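# Sort four hand tools into their tray pockets

## Task

Set the wooden mallet, the cold chisel, the socket and the steel wedge into the plastic tray, each in a separate pocket, sitting on that pocket's bottom, at rest and oriented as the manual reference image shows. Each tool is judged on its own. The tray must end up upright on the table, and nothing may be tipped over.

## Robot and tools

Robot: two Franka FR3 arms, left_arm and right_arm, each carrying a Robotiq 140 mm two-finger gripper. The left gripper's fingers are rigid. The right gripper's fingers can hinge: a part held in the outer quarter of the pads (near the tips) is squeezed normally. A part held deeper toward the palm can be wrapped and pulled in, so narrow parts may slip and wide ones may be squeezed too hard. A right finger pushed tip-down onto a surface folds easily unless the gripper is fully shut, which can spoil the next grasp.

Frames: the scene frame has its origin at table-top height midway between the nominal bases, +z up, +x out over the table, and left_arm on the +y side (not image left). Each arm's hand poses and targets are in its own base frame. Calibrated bases in the scene frame: left_arm at (-0.043, +0.305, 0) m, quat_wxyz (+1.000, 0, 0, +0.016); right_arm at (+0.043, -0.466, 0) m, quat_wxyz (+1.000, 0, 0, +0.009). Fixed cameras and the table use the scene frame. On the gripper, +z points along the fingers and the fingers close along y. end_effector_position is the point between the pads when shut; the tips stick out about 33 mm past it at gaps up to 40 mm, only 9 mm when wide open.

Row format (used by execute_actions and move): always 20 numbers covering both arms. Numbers 1-10 are left_arm: x, y, z (metres), qw, qx, qy, qz, then gripper position, force_limit, speed. Numbers 11-20 are the same ten for right_arm. x,y,z and the quaternion are an absolute hand pose in that arm's base frame, not an offset. The three gripper numbers lie in [-1, 1]. To keep an arm still, resend its pose from the latest result and its last gripper numbers; sending 0 counts as a real command.

execute_actions(actions, cameras): actions is a list of actions; each action is up to 15 rows, one per 1/30 s step, and a short action repeats its final row. Each action lasts 0.5 s. An action is rejected for both arms if any target lies over 0.6 m from that gripper's current position along any gripper axis. The call is rejected if anything is malformed or its first action fails that check. Each step the controller clips the command to 70 mm and 16 degrees from the measured pose, so a pose may not be reached; the result's Hand target line shows where the arm is heading. An empty actions list returns all cameras.

move(target, speed, blend, blocking, cameras): target is one 20-number row or a list of up to 15 rows; the gripper follows straight lines to each absolute pose. speed is m/s, 0.002 to 2 (default 0.25); rotation is capped at twice that in rad/s and at 2.5 rad/s. blend (m) rounds corners between listed targets; 0 stops at each. The path runs at most 10 s and does not avoid obstacles or the other arm. blocking=false returns after about 0.5 s while motion continues; a new move takes over. The result adds a move: line (done, off_target, moving, held, fault) and limits (paced = pose clipped, held = steps withheld). Gripper changes in later targets are applied only after arrival and rest.

wait(seconds 0 to 10) lets time pass. stop brakes a running move. zoom_image(camera, region [x0,y0,x1,y1], at most 504x504 px) enlarges part of the newest image of cam_high, cam_left_wrist or cam_right_wrist. show_instructions shows the reference image. clear_fault(arm) clears a reported torque or force fault. read_manual gives licence texts. finished_scene(scene) ends the current scene, given its number; it cannot be undone.

Gripper: position +1 = open (140 mm), pads touch near -0.8, -1 = close until blocked. speed: about 30 mm/s at -1, 140 at 0, 250 at +1. force_limit at slow closing: about 14 N at -1, 40 N at 0, 58 N at +1; faster closing grips much harder. Both start at +1. After closing, check object_status: 0 moving, 1 blocked while opening, 2 blocked while closing (holding something), 3 reached target or pads met. position_measured is in counts: 3 open, about 75 = 100 mm, 139 = 60 mm, 200 = 20 mm, 230 = pads touching. To grip harder, raise force_limit and nudge position (-1 to -0.98); to soften, reopen and close slowly. An off-centre slow close may press with one finger only.

Result lines: end_effector_position and end_effector_quat_wxyz per arm (base frame), joint positions, velocities, joint torques, external joint torques, flange force along gripper x y z (includes held weight, noisy), Tool commands, and Wrist depth: a 7x7 grid of median distances per wrist camera, '-' when unknown. Cameras: cam_high 504x504, cam_left_wrist and cam_right_wrist 672x504.

Faults and limits: an arm halts on contact torque at joint limits (waist, shoulder 35; upper arm roll 32; elbow 30; forearm roll, wrist pitch, wrist roll 12 N m), on 40 N net outside force (held weight included), on passing a joint range, or on overspeed; then call clear_fault. Long holds, stretched arms or pushing against unreachable poses heat motors (MOTOR HOT, then an over-temperature stop of 30 to 60 s).

Avoid: dropping tools or releasing them while moving, slamming into the table or the tray or rack, hard presses, squeezing hard on a part still resting on something, fast swings with a load, letting the grippers, housings or cameras touch each other, closing on the other arm's fingers, anything ending off the table, and tipping the tray, rack or tools. Loose objects may occasionally get nudged by an outside push.

Each tool is called after "Emit:" as name(argument=value, ...) on one line, values as JSON.

Reference images:

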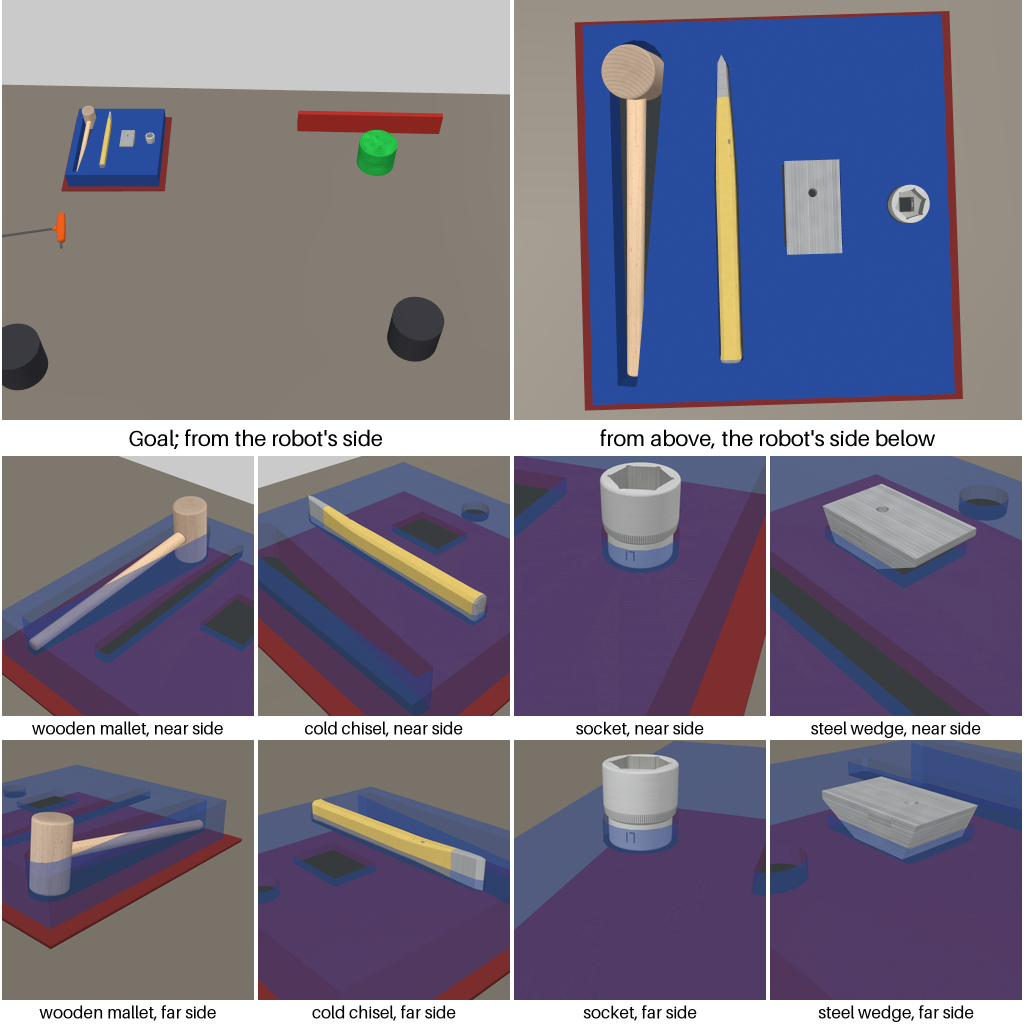

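## Session

Emit:
execute_actions(actions=[])

Emit:
zoom_image(camera="cam_high", region=[0, 60, 504, 504])

Scene clock: 0.00 s.
left_arm: end_effector_position=(+0.3903, -0.4582, +0.1634) position_measured=3 object_status=3 end_effector_quat_wxyz=(+0.684, +0.564, -0.435, +0.159) | right_arm: end_effector_position=(+0.0885, +0.2227, +0.1593) position_measured=3 object_status=3 end_effector_quat_wxyz=(+0.042, +0.608, -0.485, -0.627)
Joint positions: left_arm=[-0.335 0.62 0.034 -2.021 -1.467 1.508 0.39] | right_arm=[0.292 0.086 -0.168 -2.698 0.716 1.504 -0.604]
Joint velocities: within noise
Joint torques (N m): no reading
External joint torques (N m): no reading
Flange force (N): no reading
Wrist depth (mm): cam_left_wrist=[624 - 297 288 1970 1861 443 / 433 642 320 298 328 501 441 / 376 480 642 324 330 484 447 / 310 130 499 609 325 387 128 / - 304 384 500 298 - - / - 260 314 394 508 2656 2412 / - 226 267 319 411 559 2488] | cam_right_wrist=[174 202 262 358 - 2172 - / 208 258 350 485 - - 2287 / 261 342 523 - - 2559 2362 / 317 134 - 3359 - 151 121 / 97 117 636 2792 - - 109 / - - 612 621 - - 100 / - 1903 657 599 - - -]
Hand target: left_arm +0.3903, -0.4582, +0.1634; +0.684, +0.564, -0.435, +0.159 | right_arm +0.0885, +0.2227, +0.1593; +0.042, +0.608, -0.485, -0.627
Tool commands: left_gripper/position=+1.0 left_gripper/force_limit=+1.0 left_gripper/speed=+1.0 right_gripper/position=+1.0 right_gripper/force_limit=+1.0 right_gripper/speed=+1.0

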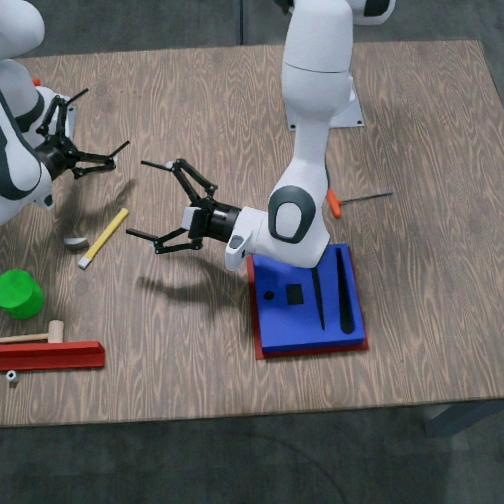

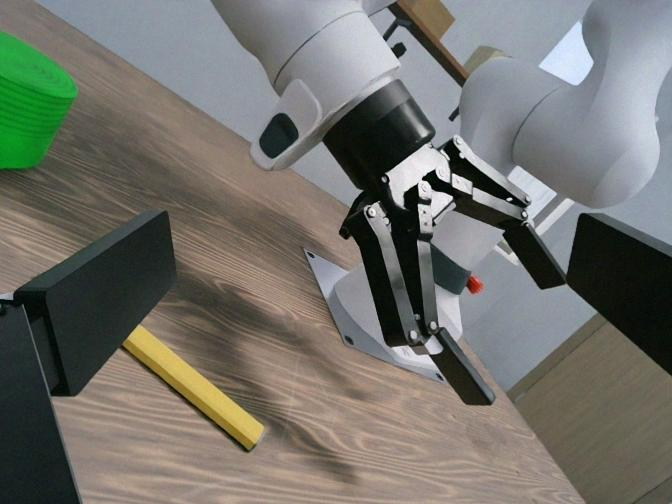

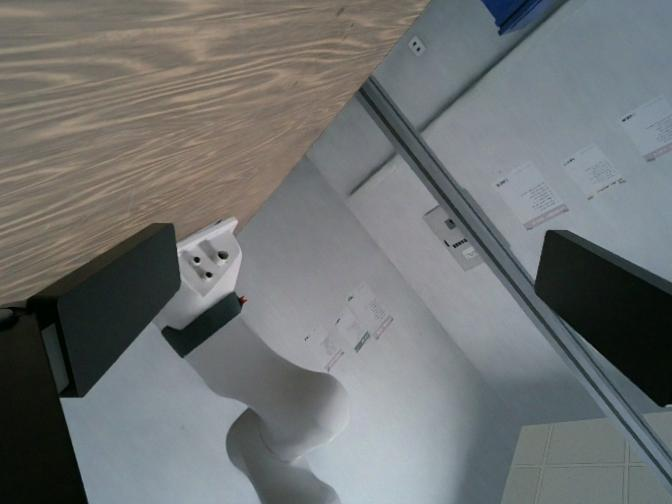

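Scaled by 1.000.

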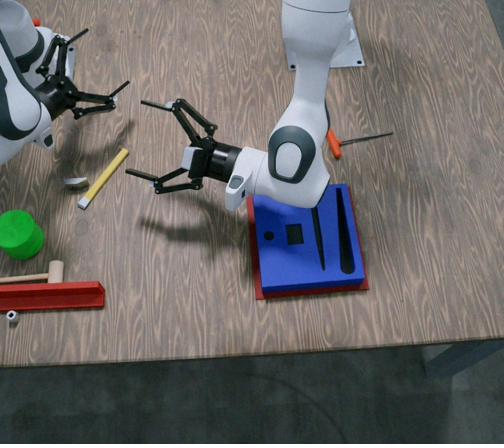

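Emit:
move(target=[0.46,-0.16,0.4,0,1,0,0,1,1,1,0.43,0.05,0.38,0,1,0,0,1,1,1], speed=0.6, cameras=["all"])

Scene clock: 48.50 s.
left_arm: end_effector_position=(+0.4601, -0.1603, +0.3997) position_measured=3 object_status=3 end_effector_quat_wxyz=(+0.000, +1.000, -0.004, +0.001) | right_arm: end_effector_position=(+0.4293, +0.0506, +0.3798) position_measured=3 object_status=3 end_effector_quat_wxyz=(-0.001, +1.000, -0.004, -0.002)
Joint positions: left_arm=[0.51 -0.31 -0.71 -1.851 -0.2 1.613 -1.73] | right_arm=[0.459 -0.412 -0.275 -2.067 -0.107 1.665 -1.347]
Joint velocities: left_arm=[0 -0.001 0.001 0 -0.001 0 -0.008] | right_arm=[within noise]
Joint torques (N m): left_arm=[0.85 -13.17 6.15 23.91 0.75 2.55 -0.2] | right_arm=[-0.68 -18.07 3.12 23.76 0.56 2.78 -0.16]
External joint torques (N m): left_arm=[0.86 0.72 -0.02 0.19 -0.13 -0.08 -0.2] | right_arm=[-0.66 -1.06 0.06 -0.7 -0.3 0.13 -0.16]
Flange force (N): left_arm=[4.0 1.0 -1.4] | right_arm=[-5.2 1.6 2.8]
Wrist depth (mm): cam_left_wrist=[483 485 - - 484 479 484 / 507 507 475 500 511 502 509 / 539 537 537 536 536 537 541 / 563 130 577 578 574 571 131 / - 606 603 611 600 609 - / - 649 642 653 649 651 666 / - 710 572 693 704 706 697] | cam_right_wrist=[478 480 476 477 472 469 469 / 505 506 499 485 498 496 491 / 527 526 528 524 522 526 519 / 556 135 563 561 554 539 542 / 97 591 596 596 594 589 109 / - 632 640 629 630 629 109 / - 691 678 584 653 672 676]
Hand target: left_arm +0.4600, -0.1600, +0.4000; +0.000, +1.000, +0.000, +0.000 | right_arm +0.4300, +0.0500, +0.3800; +0.000, +1.000, +0.000, +0.000
Off the commanded pose: left_arm 0.000 m, 0 deg | right_arm 0.001 m, 0 deg.
move: done; limits=paced
camera_calibration:
cam_left_wrist: T_world_to_cam=[[-0.0114637, -0.999874, -0.0109942, -0.140003], [-0.934312, 0.00679329, 0.356392, 0.289913], [-0.356272, 0.0143576, -0.934272, 0.683651], [0, 0, 0, 1]] pos_world=[0.51283, -0.151771, 0.533854]
cam_right_wrist: T_world_to_cam=[[0.0160295, -0.999833, 0.00874526, 0.0464804], [-0.937585, -0.0119916, 0.347549, 0.27669], [-0.347387, -0.0137705, -0.937621, 0.649863], [0, 0, 0, 1]] pos_world=[0.484429, 0.0587396, 0.512756]

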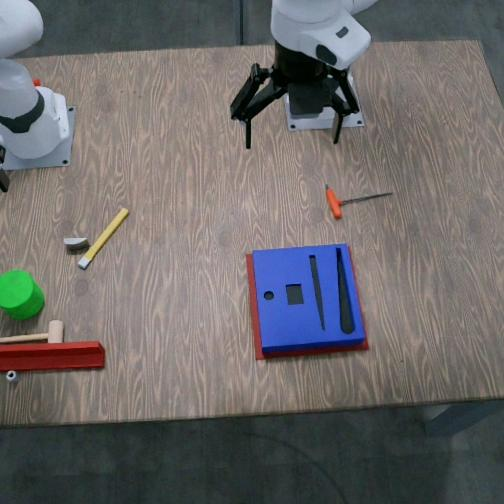

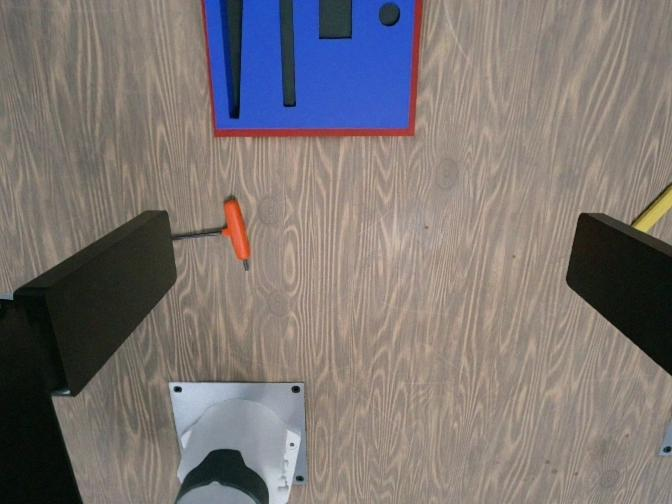

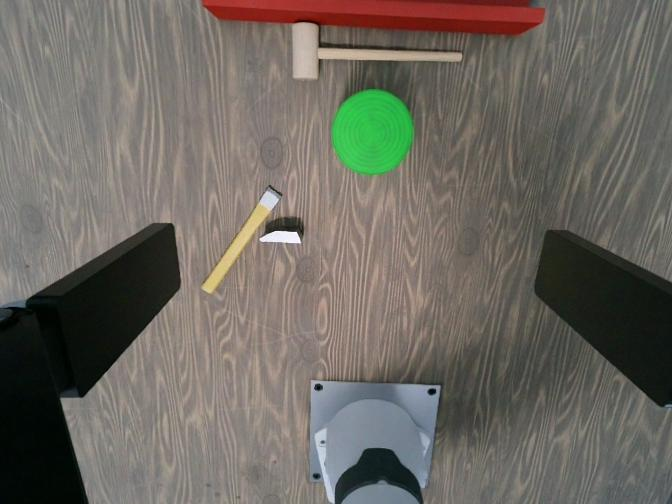

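Emit:
zoom_image(camera="cam_right_wrist", region=[190, 170, 320, 300])

Emit:
zoom_image(camera="cam_high", region=[0, 200, 140, 400])

Emit:
zoom_image(camera="cam_high", region=[240, 235, 380, 365])

Emit:
zoom_image(camera="cam_right_wrist", region=[200, 0, 560, 180])

Scaled by 3.877 from the camera's 672x504 image, which has a finer 960x720 frame.

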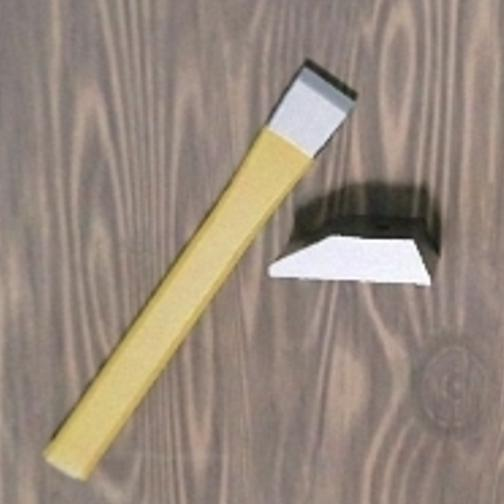

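Scaled by 2.520 from the camera's 504x504 image, which has a finer 720x720 frame.

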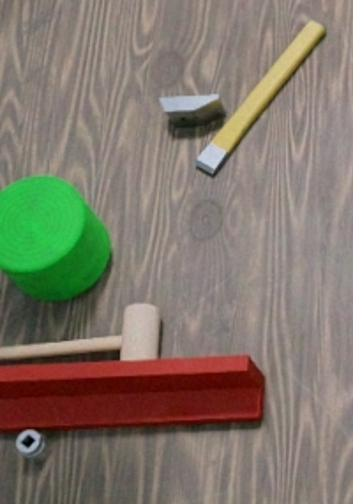

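Scaled by 3.600 from the camera's 504x504 image, which has a finer 720x720 frame.

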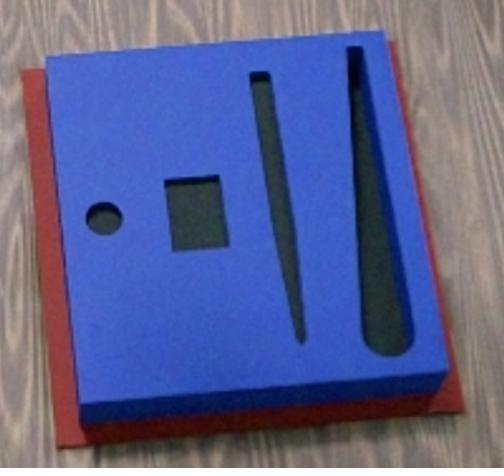

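Scaled by 1.400 from the camera's 672x504 image, which has a finer 960x720 frame.

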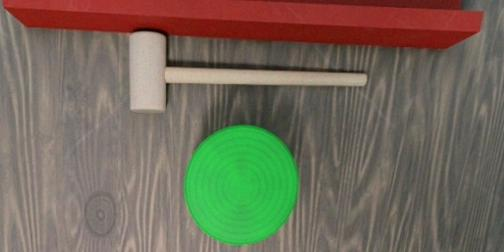

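Emit:
move(target=[0.44,-0.16,0.35,0.7071,0.7071,0,0,1,1,1,0.256,0.2165,0.16,0,0.958,-0.287,0,0,-1,0], speed=0.6, cameras=["all"])

Emit:
zoom_image(camera="cam_right_wrist", region=[100, 0, 600, 504])

Scene clock: 252.07 s.
left_arm: end_effector_position=(+0.4395, -0.1596, +0.3489) position_measured=3 object_status=3 end_effector_quat_wxyz=(+0.706, +0.708, +0.003, -0.003) | right_arm: end_effector_position=(+0.2552, +0.2158, +0.1595) position_measured=129 object_status=3 end_effector_quat_wxyz=(+0.002, +0.959, -0.282, -0.001)
Joint positions: left_arm=[0.392 0.039 0.001 -2.364 -1.272 1.313 -0.708] | right_arm=[0.343 -0.637 0.372 -2.8 0.265 2.176 -0.506]
Joint velocities: left_arm=[0 -0.001 -0.001 0.002 0 -0.001 0.007] | right_arm=[within noise]
Joint torques (N m): left_arm=[0.45 -26.98 -0.39 19.18 -2.33 -2.25 0.34] | right_arm=[-1.24 -9.3 -4.58 23.01 1.04 2.74 0.28]
External joint torques (N m): left_arm=[0.49 1.05 -0.25 0.3 -0.5 -0.32 0.25] | right_arm=[-1.21 -1.21 0.62 0.06 0.41 0.13 0.28]
Flange force (N): left_arm=[3.4 -2.1 -1.5] | right_arm=[-1.5 2.5 -1.2]
Wrist depth (mm): cam_left_wrist=[530 748 2074 - 2251 - - / 514 768 1238 - - 2111 2021 / 535 763 1206 - 2295 - - / 486 130 514 524 514 525 128 / - 706 801 815 532 681 - / - 758 - 2955 869 693 - / - 765 - 2955 3070 - 3031] | cam_right_wrist=[276 275 272 271 270 268 266 / 291 289 288 286 284 283 282 / 309 308 306 302 302 299 298 / 328 326 316 322 173 314 316 / - 92 105 345 339 90 94 / - - 368 370 366 - - / - - 396 397 397 - -]
Hand target: left_arm +0.4400, -0.1600, +0.3500; +0.707, +0.707, +0.000, +0.000 | right_arm +0.2560, +0.2165, +0.1600; +0.000, +0.958, -0.287, +0.000
Off the commanded pose: left_arm 0.001 m, 1 deg | right_arm 0.001 m, 1 deg.
move: done; limits=paced
camera_calibration:
cam_left_wrist: T_world_to_cam=[[0.00545595, -0.0145414, 0.999879, -0.34296], [-0.934092, 0.356884, 0.0102872, 0.465262], [-0.356991, -0.934035, -0.0116358, 0.155969], [0, 0, 0, 1]] pos_world=[0.492148, -0.0253509, 0.339948]
cam_right_wrist: T_world_to_cam=[[-0.521407, -0.853184, 0.0145498, 0.320943], [-0.798299, 0.493746, 0.344867, 0.0476983], [-0.301419, 0.168201, -0.938539, 0.334335], [0, 0, 0, 1]] pos_world=[0.306195, 0.194037, 0.292667]

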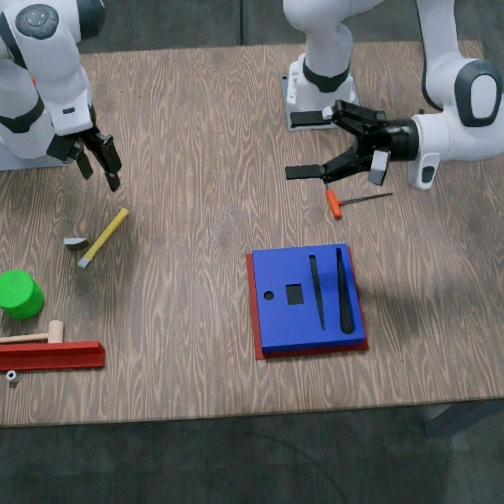

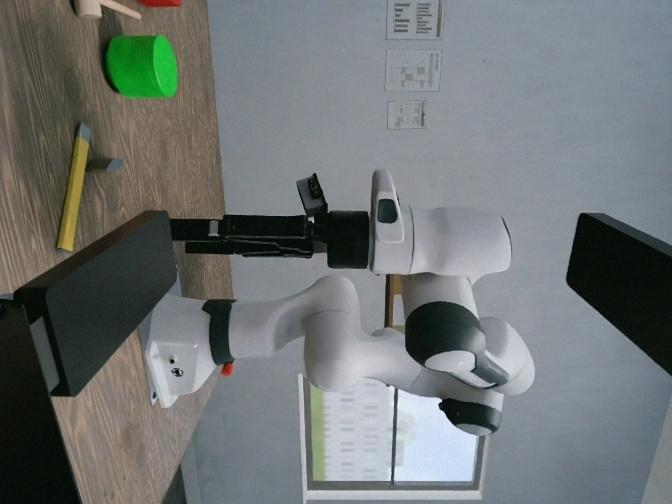

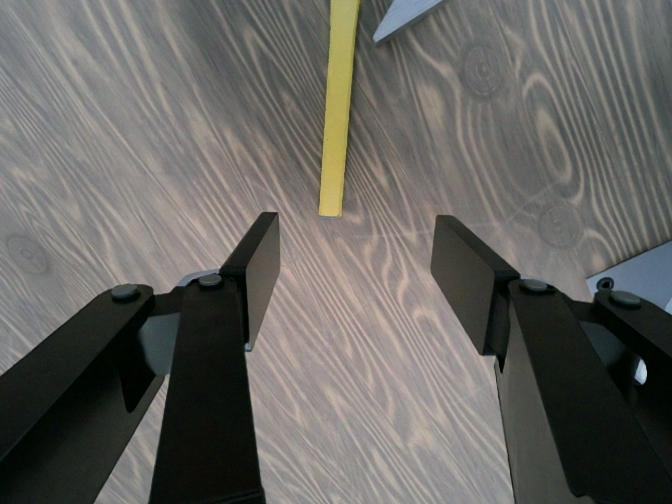

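Scaled by 1.000.

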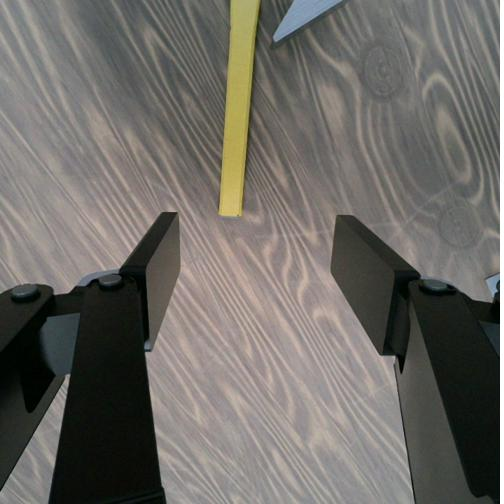

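Emit:
move(target=[[0.44,-0.16,0.35,0.7071,0.7071,0,0,0,1,0,0.280,0.2056,0.09,0,0.949,-0.3156,0,0,0,-1],[0.44,-0.16,0.35,0.7071,0.7071,0,0,0,1,0,0.280,0.2056,0.0385,0,0.949,-0.3156,0,0,0,-1],[0.44,-0.16,0.35,0.7071,0.7071,0,0,0,1,0,0.280,0.2056,0.0385,0,0.949,-0.3156,0,-1,0,-1]], speed=[0.3,0.12,0.1], cameras=["cam_right_wrist"])

Scene clock: 290.33 s.
left_arm: end_effector_position=(+0.4395, -0.1596, +0.3489) position_measured=129 object_status=3 end_effector_quat_wxyz=(+0.706, +0.708, +0.003, -0.002) | right_arm: end_effector_position=(+0.2787, +0.2049, +0.0382) position_measured=232 object_status=0 end_effector_quat_wxyz=(+0.001, +0.950, -0.313, -0.001)
Joint positions: left_arm=[0.392 0.039 0.001 -2.364 -1.272 1.313 -0.706] | right_arm=[0.211 -0.253 0.483 -2.886 0.248 2.645 -0.473]
Joint torques (N m): left_arm=[0.47 -26.88 -0.38 19.16 -2.39 -2.29 0.29] | right_arm=[-1.19 -14.9 -1.99 18.39 0.38 2.72 0.21]
External joint torques (N m): left_arm=[0.54 1.03 -0.21 0.4 -0.53 -0.32 0.19] | right_arm=[-1.15 -0.13 0.63 0.58 0.01 0.11 0.21]
Flange force (N): left_arm=[3.7 -1.9 -1.6] | right_arm=[1.4 -3.9 1.7]
Wrist depth (mm): cam_left_wrist=[534 708 2092 - 2169 2251 - / 515 773 1194 2251 2230 2251 - / 536 710 531 2318 - - - / 509 634 118 541 160 109 2749 / - 91 114 528 585 111 88 / - - - 763 2919 - - / - - - - 2955 - -] | cam_right_wrist=[164 163 162 157 157 159 159 / 174 172 171 167 169 168 167 / 184 182 182 178 178 177 177 / 196 194 193 151 188 189 188 / 209 204 81 81 94 88 199 / - - 73 - - - - / - - - - - - -]
Hand target: left_arm +0.4400, -0.1600, +0.3500; +0.707, +0.707, +0.000, +0.000 | right_arm +0.2800, +0.2056, +0.0385; +0.000, +0.949, -0.316, +0.000
Off the commanded pose: left_arm 0.001 m, 0 deg | right_arm 0.002 m, 0 deg.
move: done
camera_calibration:
cam_right_wrist: T_world_to_cam=[[-0.575337, -0.817811, 0.0131055, 0.333458], [-0.76489, 0.543644, 0.345535, 0.0941916], [-0.289707, 0.188775, -0.938314, 0.221867], [0, 0, 0, 1]] pos_world=[0.328174, 0.179616, 0.171264]
Images, in order (width x height): cam_right_wrist 672x504.

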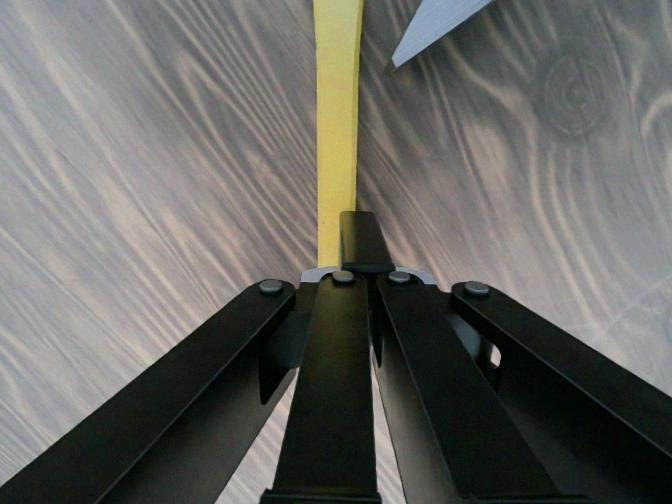

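Emit:
move(target=[[0.44,-0.16,0.35,0.7071,0.7071,0,0,0,1,0,0.283,0.2105,0.0415,0,0.949,-0.3156,0,0,0,0],[0.44,-0.16,0.35,0.7071,0.7071,0,0,0,1,0,0.283,0.2105,0.0295,0,0.949,-0.3156,0,0,0,-1],[0.44,-0.16,0.35,0.7071,0.7071,0,0,0,1,0,0.283,0.2105,0.0295,0,0.949,-0.3156,0,-1,0,-1]], speed=[0.1,0.06,0.1], cameras=["cam_right_wrist"])

Scene clock: 322.70 s.
left_arm: end_effector_position=(+0.4395, -0.1596, +0.3489) position_measured=129 object_status=3 end_effector_quat_wxyz=(+0.706, +0.708, +0.003, -0.002) | right_arm: end_effector_position=(+0.2827, +0.2106, +0.0298) position_measured=207 object_status=0 end_effector_quat_wxyz=(+0.000, +0.950, -0.313, +0.000)
Joint positions: left_arm=[0.392 0.039 0.001 -2.364 -1.272 1.313 -0.706] | right_arm=[0.179 -0.204 0.516 -2.871 0.229 2.682 -0.453]
Joint torques (N m): left_arm=[0.44 -26.95 -0.42 19.23 -2.39 -2.28 0.36] | right_arm=[-1.31 -15.24 -1.82 17.16 0.37 3.17 0.19]
External joint torques (N m): left_arm=[0.36 0.86 -0.39 0.53 -0.54 -0.33 0.26] | right_arm=[-1.31 0.3 0.43 -0.14 0.03 0.55 0.19]
Flange force (N): left_arm=[3.8 -1.7 -1.2] | right_arm=[1.8 -3.1 5.8]
Wrist depth (mm): cam_left_wrist=[540 704 2189 - 2056 2230 - / 502 763 1264 - 2189 - - / 513 706 522 528 - - - / 509 622 118 535 527 108 - / - 91 114 527 581 111 88 / - - - 2656 2992 - - / - - - 2919 2919 - -] | cam_right_wrist=[157 156 154 151 151 152 151 / 166 164 162 159 160 160 159 / 175 174 173 168 170 169 168 / 187 185 182 170 178 180 178 / 200 193 81 177 - 88 187 / - - - 208 - - - / - - - - - - -]
Hand target: left_arm +0.4400, -0.1600, +0.3500; +0.707, +0.707, +0.000, +0.000 | right_arm +0.2830, +0.2105, +0.0295; +0.000, +0.949, -0.316, +0.000
Off the commanded pose: left_arm 0.001 m, 0 deg | right_arm 0.000 m, 0 deg.
move: done
camera_calibration:
cam_right_wrist: T_world_to_cam=[[-0.575484, -0.817743, 0.0106948, 0.340623], [-0.76549, 0.543221, 0.344872, 0.0972859], [-0.287826, 0.190281, -0.938589, 0.213252], [0, 0, 0, 1]] pos_world=[0.331874, 0.185117, 0.162962]
Images, in order (width x height): cam_right_wrist 672x504.

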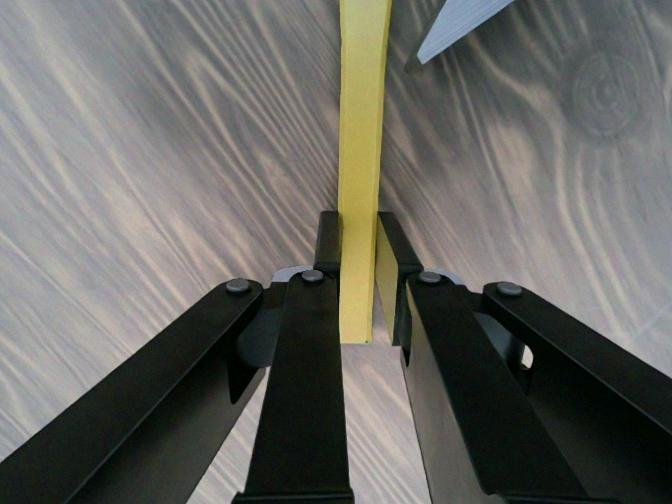

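Emit:
move(target=[[0.44,-0.16,0.35,0.7071,0.7071,0,0,0,1,0,0.283,0.2105,0.13,0,0.949,-0.3156,0,-1,0,-1],[0.466,-0.27,0.373,0.7071,0.7071,-0.011,-0.011,0,1,0,0.324,0.38,0.40,0,1,-0.009,0,-1,0,-1]], speed=[0.2,0.35], blend=[0.02,0], cameras=["all"])

Emit:
zoom_image(camera="cam_left_wrist", region=[150, 50, 600, 450])

Scene clock: 336.47 s.
left_arm: end_effector_position=(+0.4647, -0.2697, +0.3728) position_measured=129 object_status=3 end_effector_quat_wxyz=(+0.707, +0.707, -0.014, -0.010) | right_arm: end_effector_position=(+0.3237, +0.3798, +0.3983) position_measured=207 object_status=2 end_effector_quat_wxyz=(+0.000, +1.000, -0.014, -0.002)
Joint positions: left_arm=[0.259 0.012 -0.137 -2.343 -1.46 1.463 -0.776] | right_arm=[0.393 -0.203 0.415 -1.817 0.085 1.628 -0.746]
Joint velocities: left_arm=[-0.001 0 0.001 -0.002 0 0.001 -0.004] | right_arm=[0 0 -0.001 0 -0.002 -0.001 -0.006]
Joint torques (N m): left_arm=[0.47 -26.77 -0.33 20.63 -2.45 -1.81 -0.11] | right_arm=[-0.25 -22.72 -2.82 25.62 0.36 2.69 -0.19]
External joint torques (N m): left_arm=[0.4 0.93 -0.32 0.51 -0.54 0 -0.21] | right_arm=[-0.26 -0.86 -0.02 1.38 -0.44 0.07 -0.19]
Flange force (N): left_arm=[4.3 -1.0 0.2] | right_arm=[1.6 -1.1 -3.7]
Wrist depth (mm): cam_left_wrist=[535 832 - - 2169 2488 - / 550 829 - - 2341 - - / 551 827 - - - - - / 577 716 118 285 283 108 272 / - 91 114 282 265 111 88 / - - - 679 734 - - / - - - 3528 3195 - -] | cam_right_wrist=[174 175 486 145 486 485 478 / 526 527 518 153 508 509 508 / 557 550 551 163 542 544 533 / 599 589 576 149 569 575 570 / 636 - 81 176 - 88 599 / - - - - - - - / - - - - - - -]
Hand target: left_arm +0.4660, -0.2700, +0.3730; +0.707, +0.707, -0.011, -0.011 | right_arm +0.3240, +0.3800, +0.4000; +0.000, +1.000, -0.009, +0.000
Off the commanded pose: left_arm 0.001 m, 0 deg | right_arm 0.002 m, 1 deg.
move: done
camera_calibration:
cam_left_wrist: T_world_to_cam=[[-0.00946548, -0.0111388, 0.999893, -0.360817], [-0.921496, 0.388363, -0.00439696, 0.53604], [-0.388273, -0.921439, -0.0139404, 0.0811744], [0, 0, 0, 1]] pos_world=[0.522061, -0.1374, 0.364267]
cam_right_wrist: T_world_to_cam=[[-0.00526371, -0.999941, 0.00953592, 0.383717], [-0.937404, 0.0082546, 0.348146, 0.167128], [-0.348205, -0.00710646, -0.937392, 0.632713], [0, 0, 0, 1]] pos_world=[0.378999, 0.386811, 0.531256]

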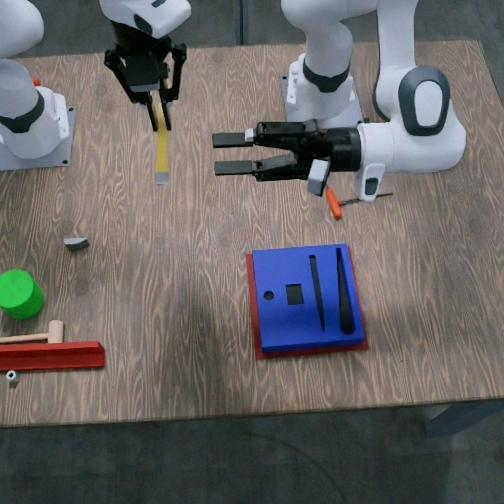

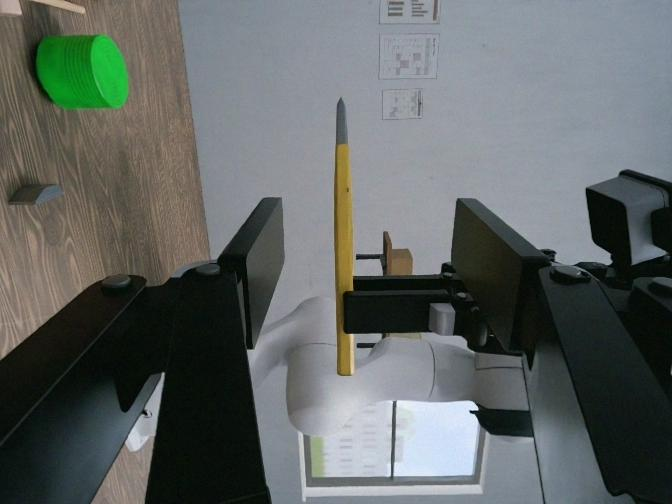

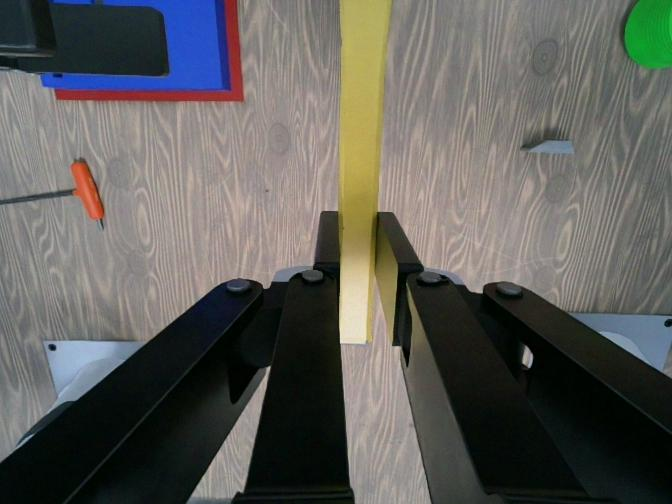

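Scaled by 1.120 from the camera's 672x504 image, which has a finer 960x720 frame.

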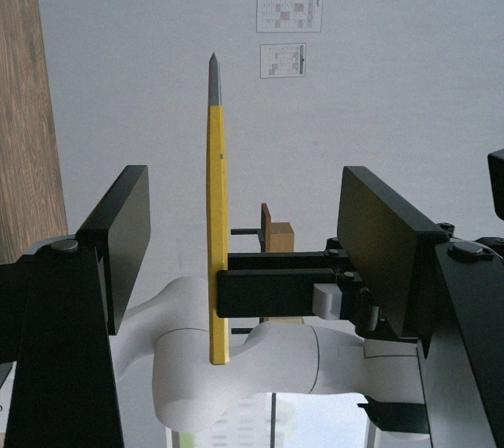

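Emit:
move(target=[[0.442,-0.30,0.366,0.7071,0.7071,-0.011,-0.011,0,0,-1,0.324,0.38,0.40,0,1,-0.009,0,-1,0,-1],[0.442,-0.357,0.366,0.7071,0.7071,-0.011,-0.011,0,0,-1,0.324,0.38,0.40,0,1,-0.009,0,-1,0,-1]], speed=0.15, cameras=["cam_left_wrist"])

Scene clock: 362.57 s.
left_arm: end_effector_position=(+0.4406, -0.3567, +0.3659) position_measured=129 object_status=3 end_effector_quat_wxyz=(+0.707, +0.707, -0.010, -0.014) | right_arm: end_effector_position=(+0.3236, +0.3798, +0.3983) position_measured=207 object_status=2 end_effector_quat_wxyz=(+0.000, +1.000, -0.013, -0.002)
Joint positions: left_arm=[0.159 -0.044 -0.249 -2.427 -1.619 1.601 -0.763] | right_arm=[0.393 -0.203 0.415 -1.817 0.085 1.628 -0.748]
Joint velocities: left_arm=[0 0.001 0 0 -0.001 0.005 0.001] | right_arm=[within noise]
Joint torques (N m): left_arm=[0.43 -24.13 0.19 20.77 -2.24 -1.89 0.35] | right_arm=[-0.55 -22.74 -2.67 25.57 0.41 2.67 -0.09]
External joint torques (N m): left_arm=[0.47 0.98 -0.17 0.51 -0.54 -0.01 0.25] | right_arm=[-0.49 -0.84 0.22 1.25 -0.38 0.04 -0.09]
Flange force (N): left_arm=[4.0 -2.3 0.9] | right_arm=[1.3 -1.2 -3.4]
Wrist depth (mm): cam_left_wrist=[429 768 2149 - 1738 - - / 545 821 1987 - 2463 - - / 575 824 - - 2273 - - / 566 712 118 164 160 109 - / - 91 114 177 177 111 88 / - - 651 572 179 - - / - - - 2848 2883 - -] | cam_right_wrist=[- 112 478 143 491 486 475 / 103 110 117 116 511 507 511 / 560 556 547 163 540 540 536 / 594 587 583 149 566 572 567 / 629 - 81 176 - 88 597 / - - - - - - - / - - - - - - -]
Hand target: left_arm +0.4420, -0.3570, +0.3660; +0.707, +0.707, -0.011, -0.011 | right_arm +0.3240, +0.3800, +0.4000; +0.000, +1.000, -0.009, +0.000
Off the commanded pose: left_arm 0.001 m, 0 deg | right_arm 0.002 m, 1 deg.
move: done
camera_calibration:
cam_left_wrist: T_world_to_cam=[[0.00255653, -0.0113487, 0.999932, -0.360444], [-0.921231, 0.388956, 0.00676975, 0.543525], [-0.389006, -0.921186, -0.00946038, -0.00966514], [0, 0, 0, 1]] pos_world=[0.497874, -0.224401, 0.356649]
Images, in order (width x height): cam_left_wrist 672x504.

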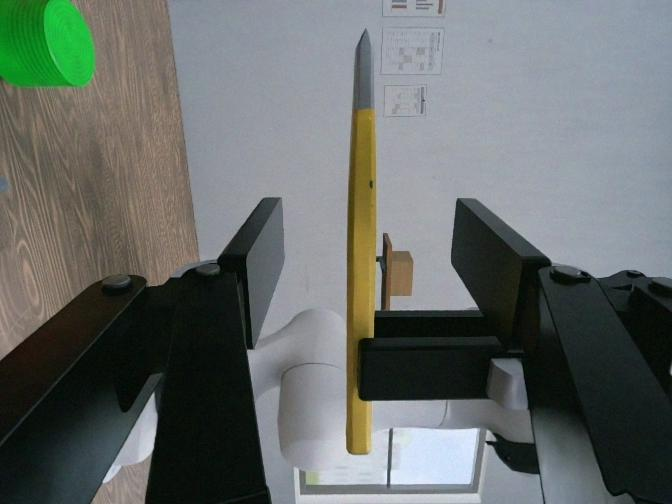

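Emit:
move(target=[0.442,-0.357,0.366,0.7071,0.7071,-0.011,-0.011,-1,0,-1,0.324,0.38,0.40,0,1,-0.009,0,-1,0,-1], cameras=["cam_left_wrist"])

Scene clock: 372.70 s.
left_arm: end_effector_position=(+0.4414, -0.3564, +0.3646) position_measured=216 object_status=0 end_effector_quat_wxyz=(+0.706, +0.708, -0.009, -0.014) | right_arm: end_effector_position=(+0.3242, +0.3799, +0.3993) position_measured=207 object_status=2 end_effector_quat_wxyz=(-0.001, +1.000, -0.013, -0.001)
Joint positions: left_arm=[0.159 -0.043 -0.249 -2.427 -1.619 1.605 -0.763] | right_arm=[0.393 -0.203 0.415 -1.815 0.084 1.627 -0.748]
Joint torques (N m): left_arm=[0.3 -25.15 0.17 20.89 -2.22 -2.28 0.28] | right_arm=[-0.38 -22.68 -2.39 24.8 0.73 2.71 -0.14]
External joint torques (N m): left_arm=[0.33 0.07 -0.2 0.59 -0.52 -0.39 0.18] | right_arm=[-0.37 -0.68 0.46 0.44 -0.07 0.07 -0.14]
Flange force (N): left_arm=[1.6 -0.2 0.3] | right_arm=[-0.4 0.4 -0.8]
Wrist depth (mm): cam_left_wrist=[434 763 2341 - 1987 - 2056 / 542 821 - - 2111 - 2092 / 563 796 - - - - - / 571 812 - 161 108 - - / 535 - 83 170 - 88 207 / - - - - - 76 - / - - - - - - -] | cam_right_wrist=[454 - 491 143 489 483 474 / 123 133 145 145 514 509 514 / 558 558 550 163 548 540 537 / 599 589 578 149 569 581 567 / 634 - 81 177 - 88 597 / - - - - - - - / - - - - - - -]
Hand target: left_arm +0.4420, -0.3570, +0.3660; +0.707, +0.707, -0.011, -0.011 | right_arm +0.3240, +0.3800, +0.4000; +0.000, +1.000, -0.009, +0.000
Off the commanded pose: left_arm 0.002 m, 0 deg | right_arm 0.001 m, 1 deg.
move: done
camera_calibration:
cam_left_wrist: T_world_to_cam=[[0.00377174, -0.0134526, 0.999902, -0.360407], [-0.922155, 0.386724, 0.00868143, 0.543117], [-0.386803, -0.922097, -0.0109468, -0.00988494], [0, 0, 0, 1]] pos_world=[0.498373, -0.224, 0.355549]
Images, in order (width x height): cam_left_wrist 672x504.

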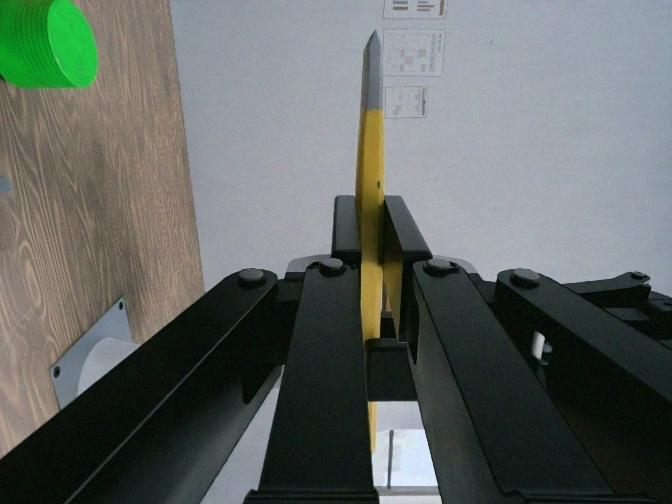

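Emit:
move(target=[[0.442,-0.357,0.366,0.7071,0.7071,-0.011,-0.011,-1,0,-1,0.324,0.38,0.40,0,1,-0.009,0,-0.2,0,0],[0.442,-0.357,0.366,0.7071,0.7071,-0.011,-0.011,-1,0,-1,0.324,0.375,0.50,0,1,-0.009,0,-0.2,0,0],[0.46,-0.2,0.37,0.7071,0.7071,-0.011,-0.011,-1,0,-1,0.43,0.17,0.38,0,0.924,0.383,0,-0.2,0,0],[0.60,-0.15,0.35,0,1,-0.016,0,-1,0,-1,0.53,-0.05,0.18,0,0.7071,0.7071,0,-0.2,0,0]], speed=[0.3,0.25,0.4,0.4], blend=[0,0.03,0.05,0], cameras=["all"])

Emit:
zoom_image(camera="cam_right_wrist", region=[100, 0, 600, 504])

Emit:
zoom_image(camera="cam_left_wrist", region=[100, 0, 600, 504])

Scene clock: 416.53 s.
left_arm: end_effector_position=(+0.5994, -0.1500, +0.3480) position_measured=216 object_status=2 end_effector_quat_wxyz=(+0.001, +1.000, -0.018, -0.002) | right_arm: end_effector_position=(+0.5303, -0.0494, +0.1798) position_measured=154 object_status=3 end_effector_quat_wxyz=(+0.000, +0.710, +0.704, +0.001)
Joint positions: left_arm=[0.045 0.197 -0.328 -1.496 0.061 1.679 -1.818] | right_arm=[1.502 -0.281 -1.538 -2.17 -0.333 2.136 -2.985]
Joint velocities: left_arm=[within noise] | right_arm=[0.002 0 0.001 -0.001 -0.001 -0.004 -0.001]
Joint torques (N m): left_arm=[0.17 -37.48 -1.75 25.72 1.2 2.7 -0.25] | right_arm=[-0.29 4.21 8.26 22.86 0.44 2.3 -0.17]
External joint torques (N m): left_arm=[0.21 0.07 0.07 1.31 0.32 0.09 -0.25] | right_arm=[-0.32 -0.84 -0.39 0.33 -0.37 -0.23 -0.17]
Flange force (N): left_arm=[6.7 1.6 -3.8] | right_arm=[0.0 0.0 0.0]
Wrist depth (mm): cam_left_wrist=[440 438 435 435 434 435 440 / 465 464 - - 459 466 460 / 489 491 487 - 491 488 495 / 521 523 507 161 131 518 520 / 545 - 83 - - 88 551 / - - - - - 76 - / - - - - - - -] | cam_right_wrist=[281 279 212 285 282 290 301 / 298 297 223 301 312 308 1114 / 316 317 320 320 330 327 1175 / 334 335 329 339 162 347 1257 / - 86 93 366 357 91 1311 / - 74 - 390 394 - - / - - - 419 - - -]
Hand target: left_arm +0.6000, -0.1500, +0.3500; +0.000, +1.000, -0.016, +0.000 | right_arm +0.5300, -0.0500, +0.1800; +0.000, +0.707, +0.707, +0.000
Off the commanded pose: left_arm 0.002 m, 0 deg | right_arm 0.001 m, 1 deg.
joint sent to its limit (right arm) — joint 7 (wrist roll), lower limit. The joint targets still meet the commanded pose.
move: done; limits=paced
camera_calibration:
cam_left_wrist: T_world_to_cam=[[-0.0401818, -0.999149, -0.00928809, -0.111976], [-0.932028, 0.0341287, 0.360775, 0.439616], [-0.360151, 0.0231534, -0.932606, 0.687955], [0, 0, 0, 1]] pos_world=[0.653003, -0.142813, 0.481948]
cam_right_wrist: T_world_to_cam=[[0.999814, 0.0148823, 0.0122977, -0.525691], [0.00976817, -0.939402, 0.342679, -0.107655], [0.0166523, -0.342495, -0.939372, 0.287119], [0, 0, 0, 1]] pos_world=[0.521863, 0.00502921, 0.313067]

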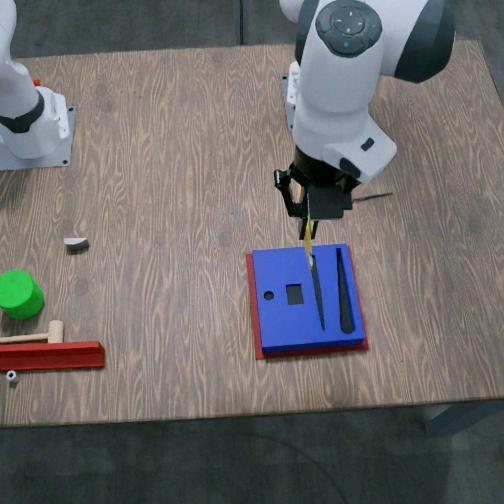

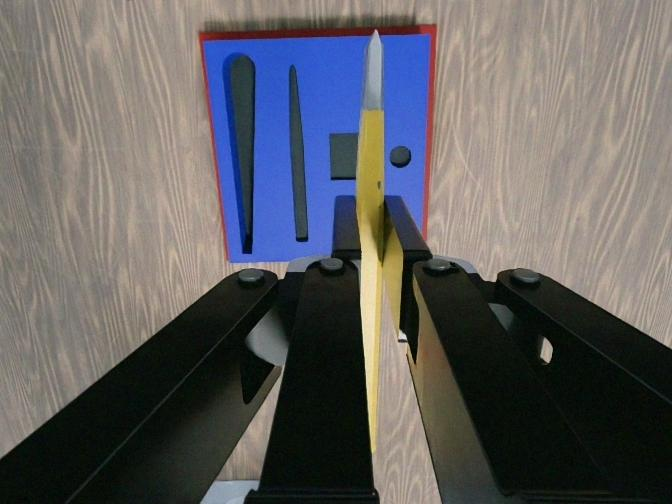

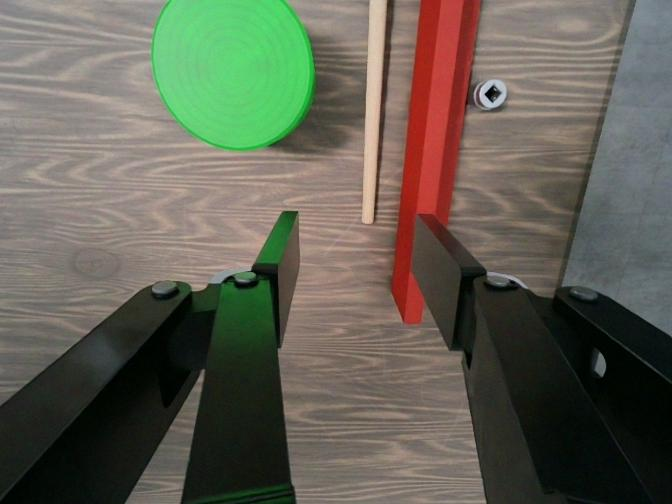

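Scaled by 1.000.

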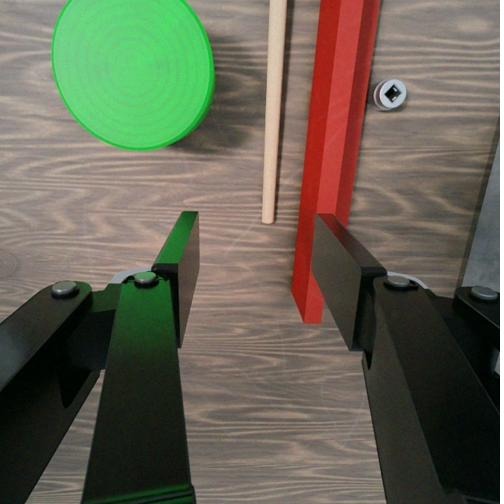

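Scaled by 1.000.

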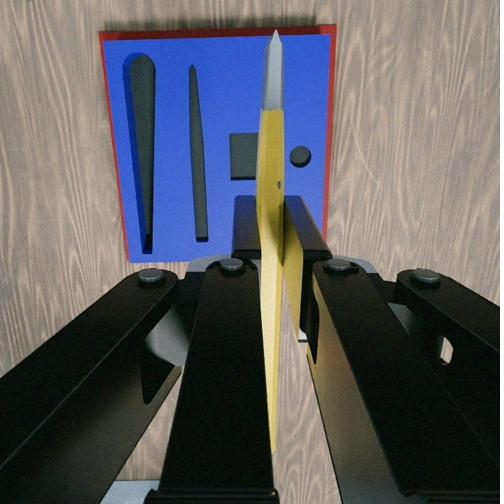

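Emit:
move(target=[[0.597,-0.093,0.20,0,1,-0.016,0,-1,0,-1,0.5270,-0.052,0.0924,0.0923,0.7010,0.7010,0.0923,-0.52,0,0],[0.597,-0.093,0.097,0,1,-0.016,0,-1,0,-1,0.5270,-0.052,0.0924,0.0923,0.7010,0.7010,0.0923,-0.52,0,0]], speed=[0.35,0.2], cameras=["all"])

Emit:
zoom_image(camera="cam_left_wrist", region=[100, 0, 600, 504])

Scene clock: 482.53 s.
left_arm: end_effector_position=(+0.5935, -0.0925, +0.0938) position_measured=216 object_status=2 end_effector_quat_wxyz=(+0.001, +1.000, -0.018, -0.005) | right_arm: end_effector_position=(+0.5255, -0.0520, +0.0915) position_measured=195 object_status=3 end_effector_quat_wxyz=(+0.092, +0.698, +0.704, +0.091)
Joint positions: left_arm=[0.103 0.322 -0.27 -1.992 0.109 2.29 -1.761] | right_arm=[1.416 -0.268 -1.593 -2.53 -0.572 2.738 -2.855]
Joint velocities: left_arm=[0 0.001 0.001 0.001 0 0.004 -0.006] | right_arm=[within noise]
Joint torques (N m): left_arm=[0.15 -40.74 -2.22 23.76 1.04 3.02 -0.29] | right_arm=[-0.2 4.35 6.88 19.21 1.06 3.18 0.27]
External joint torques (N m): left_arm=[0.16 -0.85 0.25 1.31 0.38 0.42 -0.29] | right_arm=[-0.1 0.7 -0.28 0.35 0.38 0.08 0.25]
Flange force (N): left_arm=[2.7 0.6 -0.9] | right_arm=[0.0 0.0 0.0]
Wrist depth (mm): cam_left_wrist=[210 211 201 170 - - - / 222 223 - - - - - / 237 235 - - 201 - 195 / 251 251 208 162 108 - 209 / 264 - 83 - - 88 - / - - - - - 76 - / - - - - - - -] | cam_right_wrist=[114 118 125 207 210 241 265 / 185 124 133 218 - 257 1327 / 195 206 220 233 - 275 1414 / 206 217 232 245 151 298 1581 / 217 219 86 268 - 89 1654 / - - - 292 - - - / - - - - - - -]
Hand target: left_arm +0.5970, -0.0930, +0.0970; +0.000, +1.000, -0.016, +0.000 | right_arm +0.5270, -0.0520, +0.0924; +0.092, +0.701, +0.701, +0.092
Off the commanded pose: left_arm 0.005 m, 1 deg | right_arm 0.002 m, 1 deg.
move: off_target (left_arm)
camera_calibration:
cam_left_wrist: T_world_to_cam=[[-0.0401226, -0.999147, -0.00981755, -0.0571127], [-0.929616, 0.0337245, 0.366983, 0.521758], [-0.366339, 0.0238509, -0.930176, 0.450855], [0, 0, 0, 1]] pos_world=[0.647908, -0.0854133, 0.227337]
cam_right_wrist: T_world_to_cam=[[0.963579, 0.0323538, 0.265459, -0.522935], [-0.0621533, -0.938378, 0.339976, -0.0416972], [0.260101, -0.344093, -0.902191, 0.0719598], [0, 0, 0, 1]] pos_world=[0.482581, 0.0025521, 0.217915]

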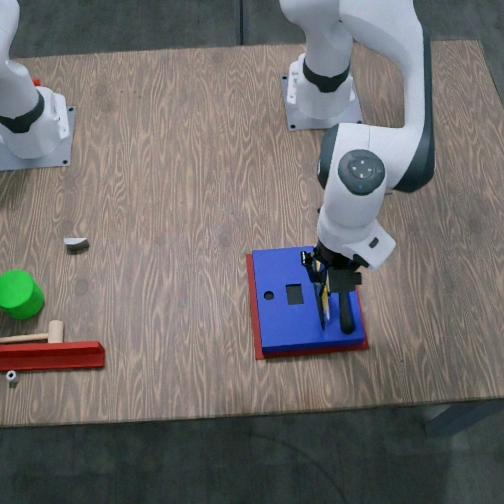

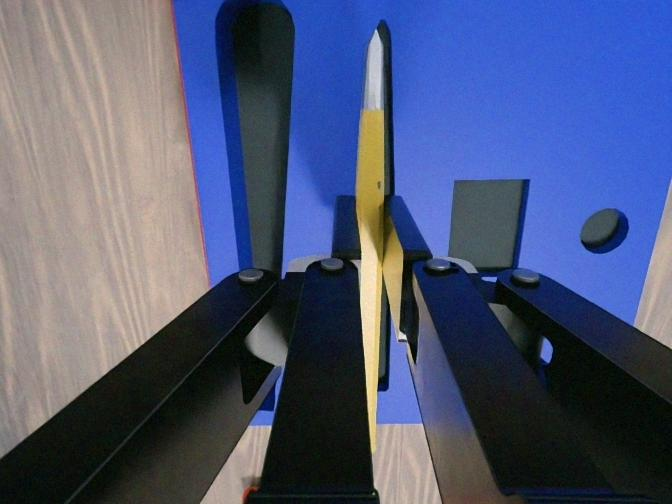

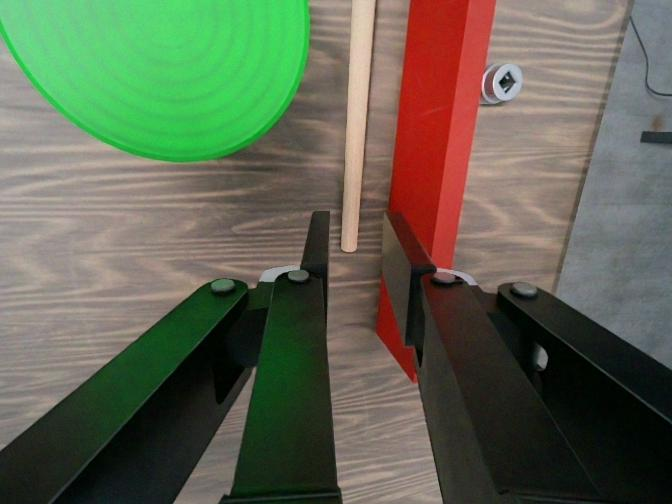

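Scaled by 1.000.

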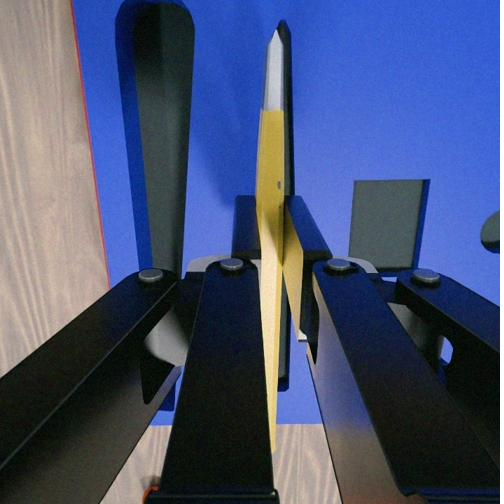

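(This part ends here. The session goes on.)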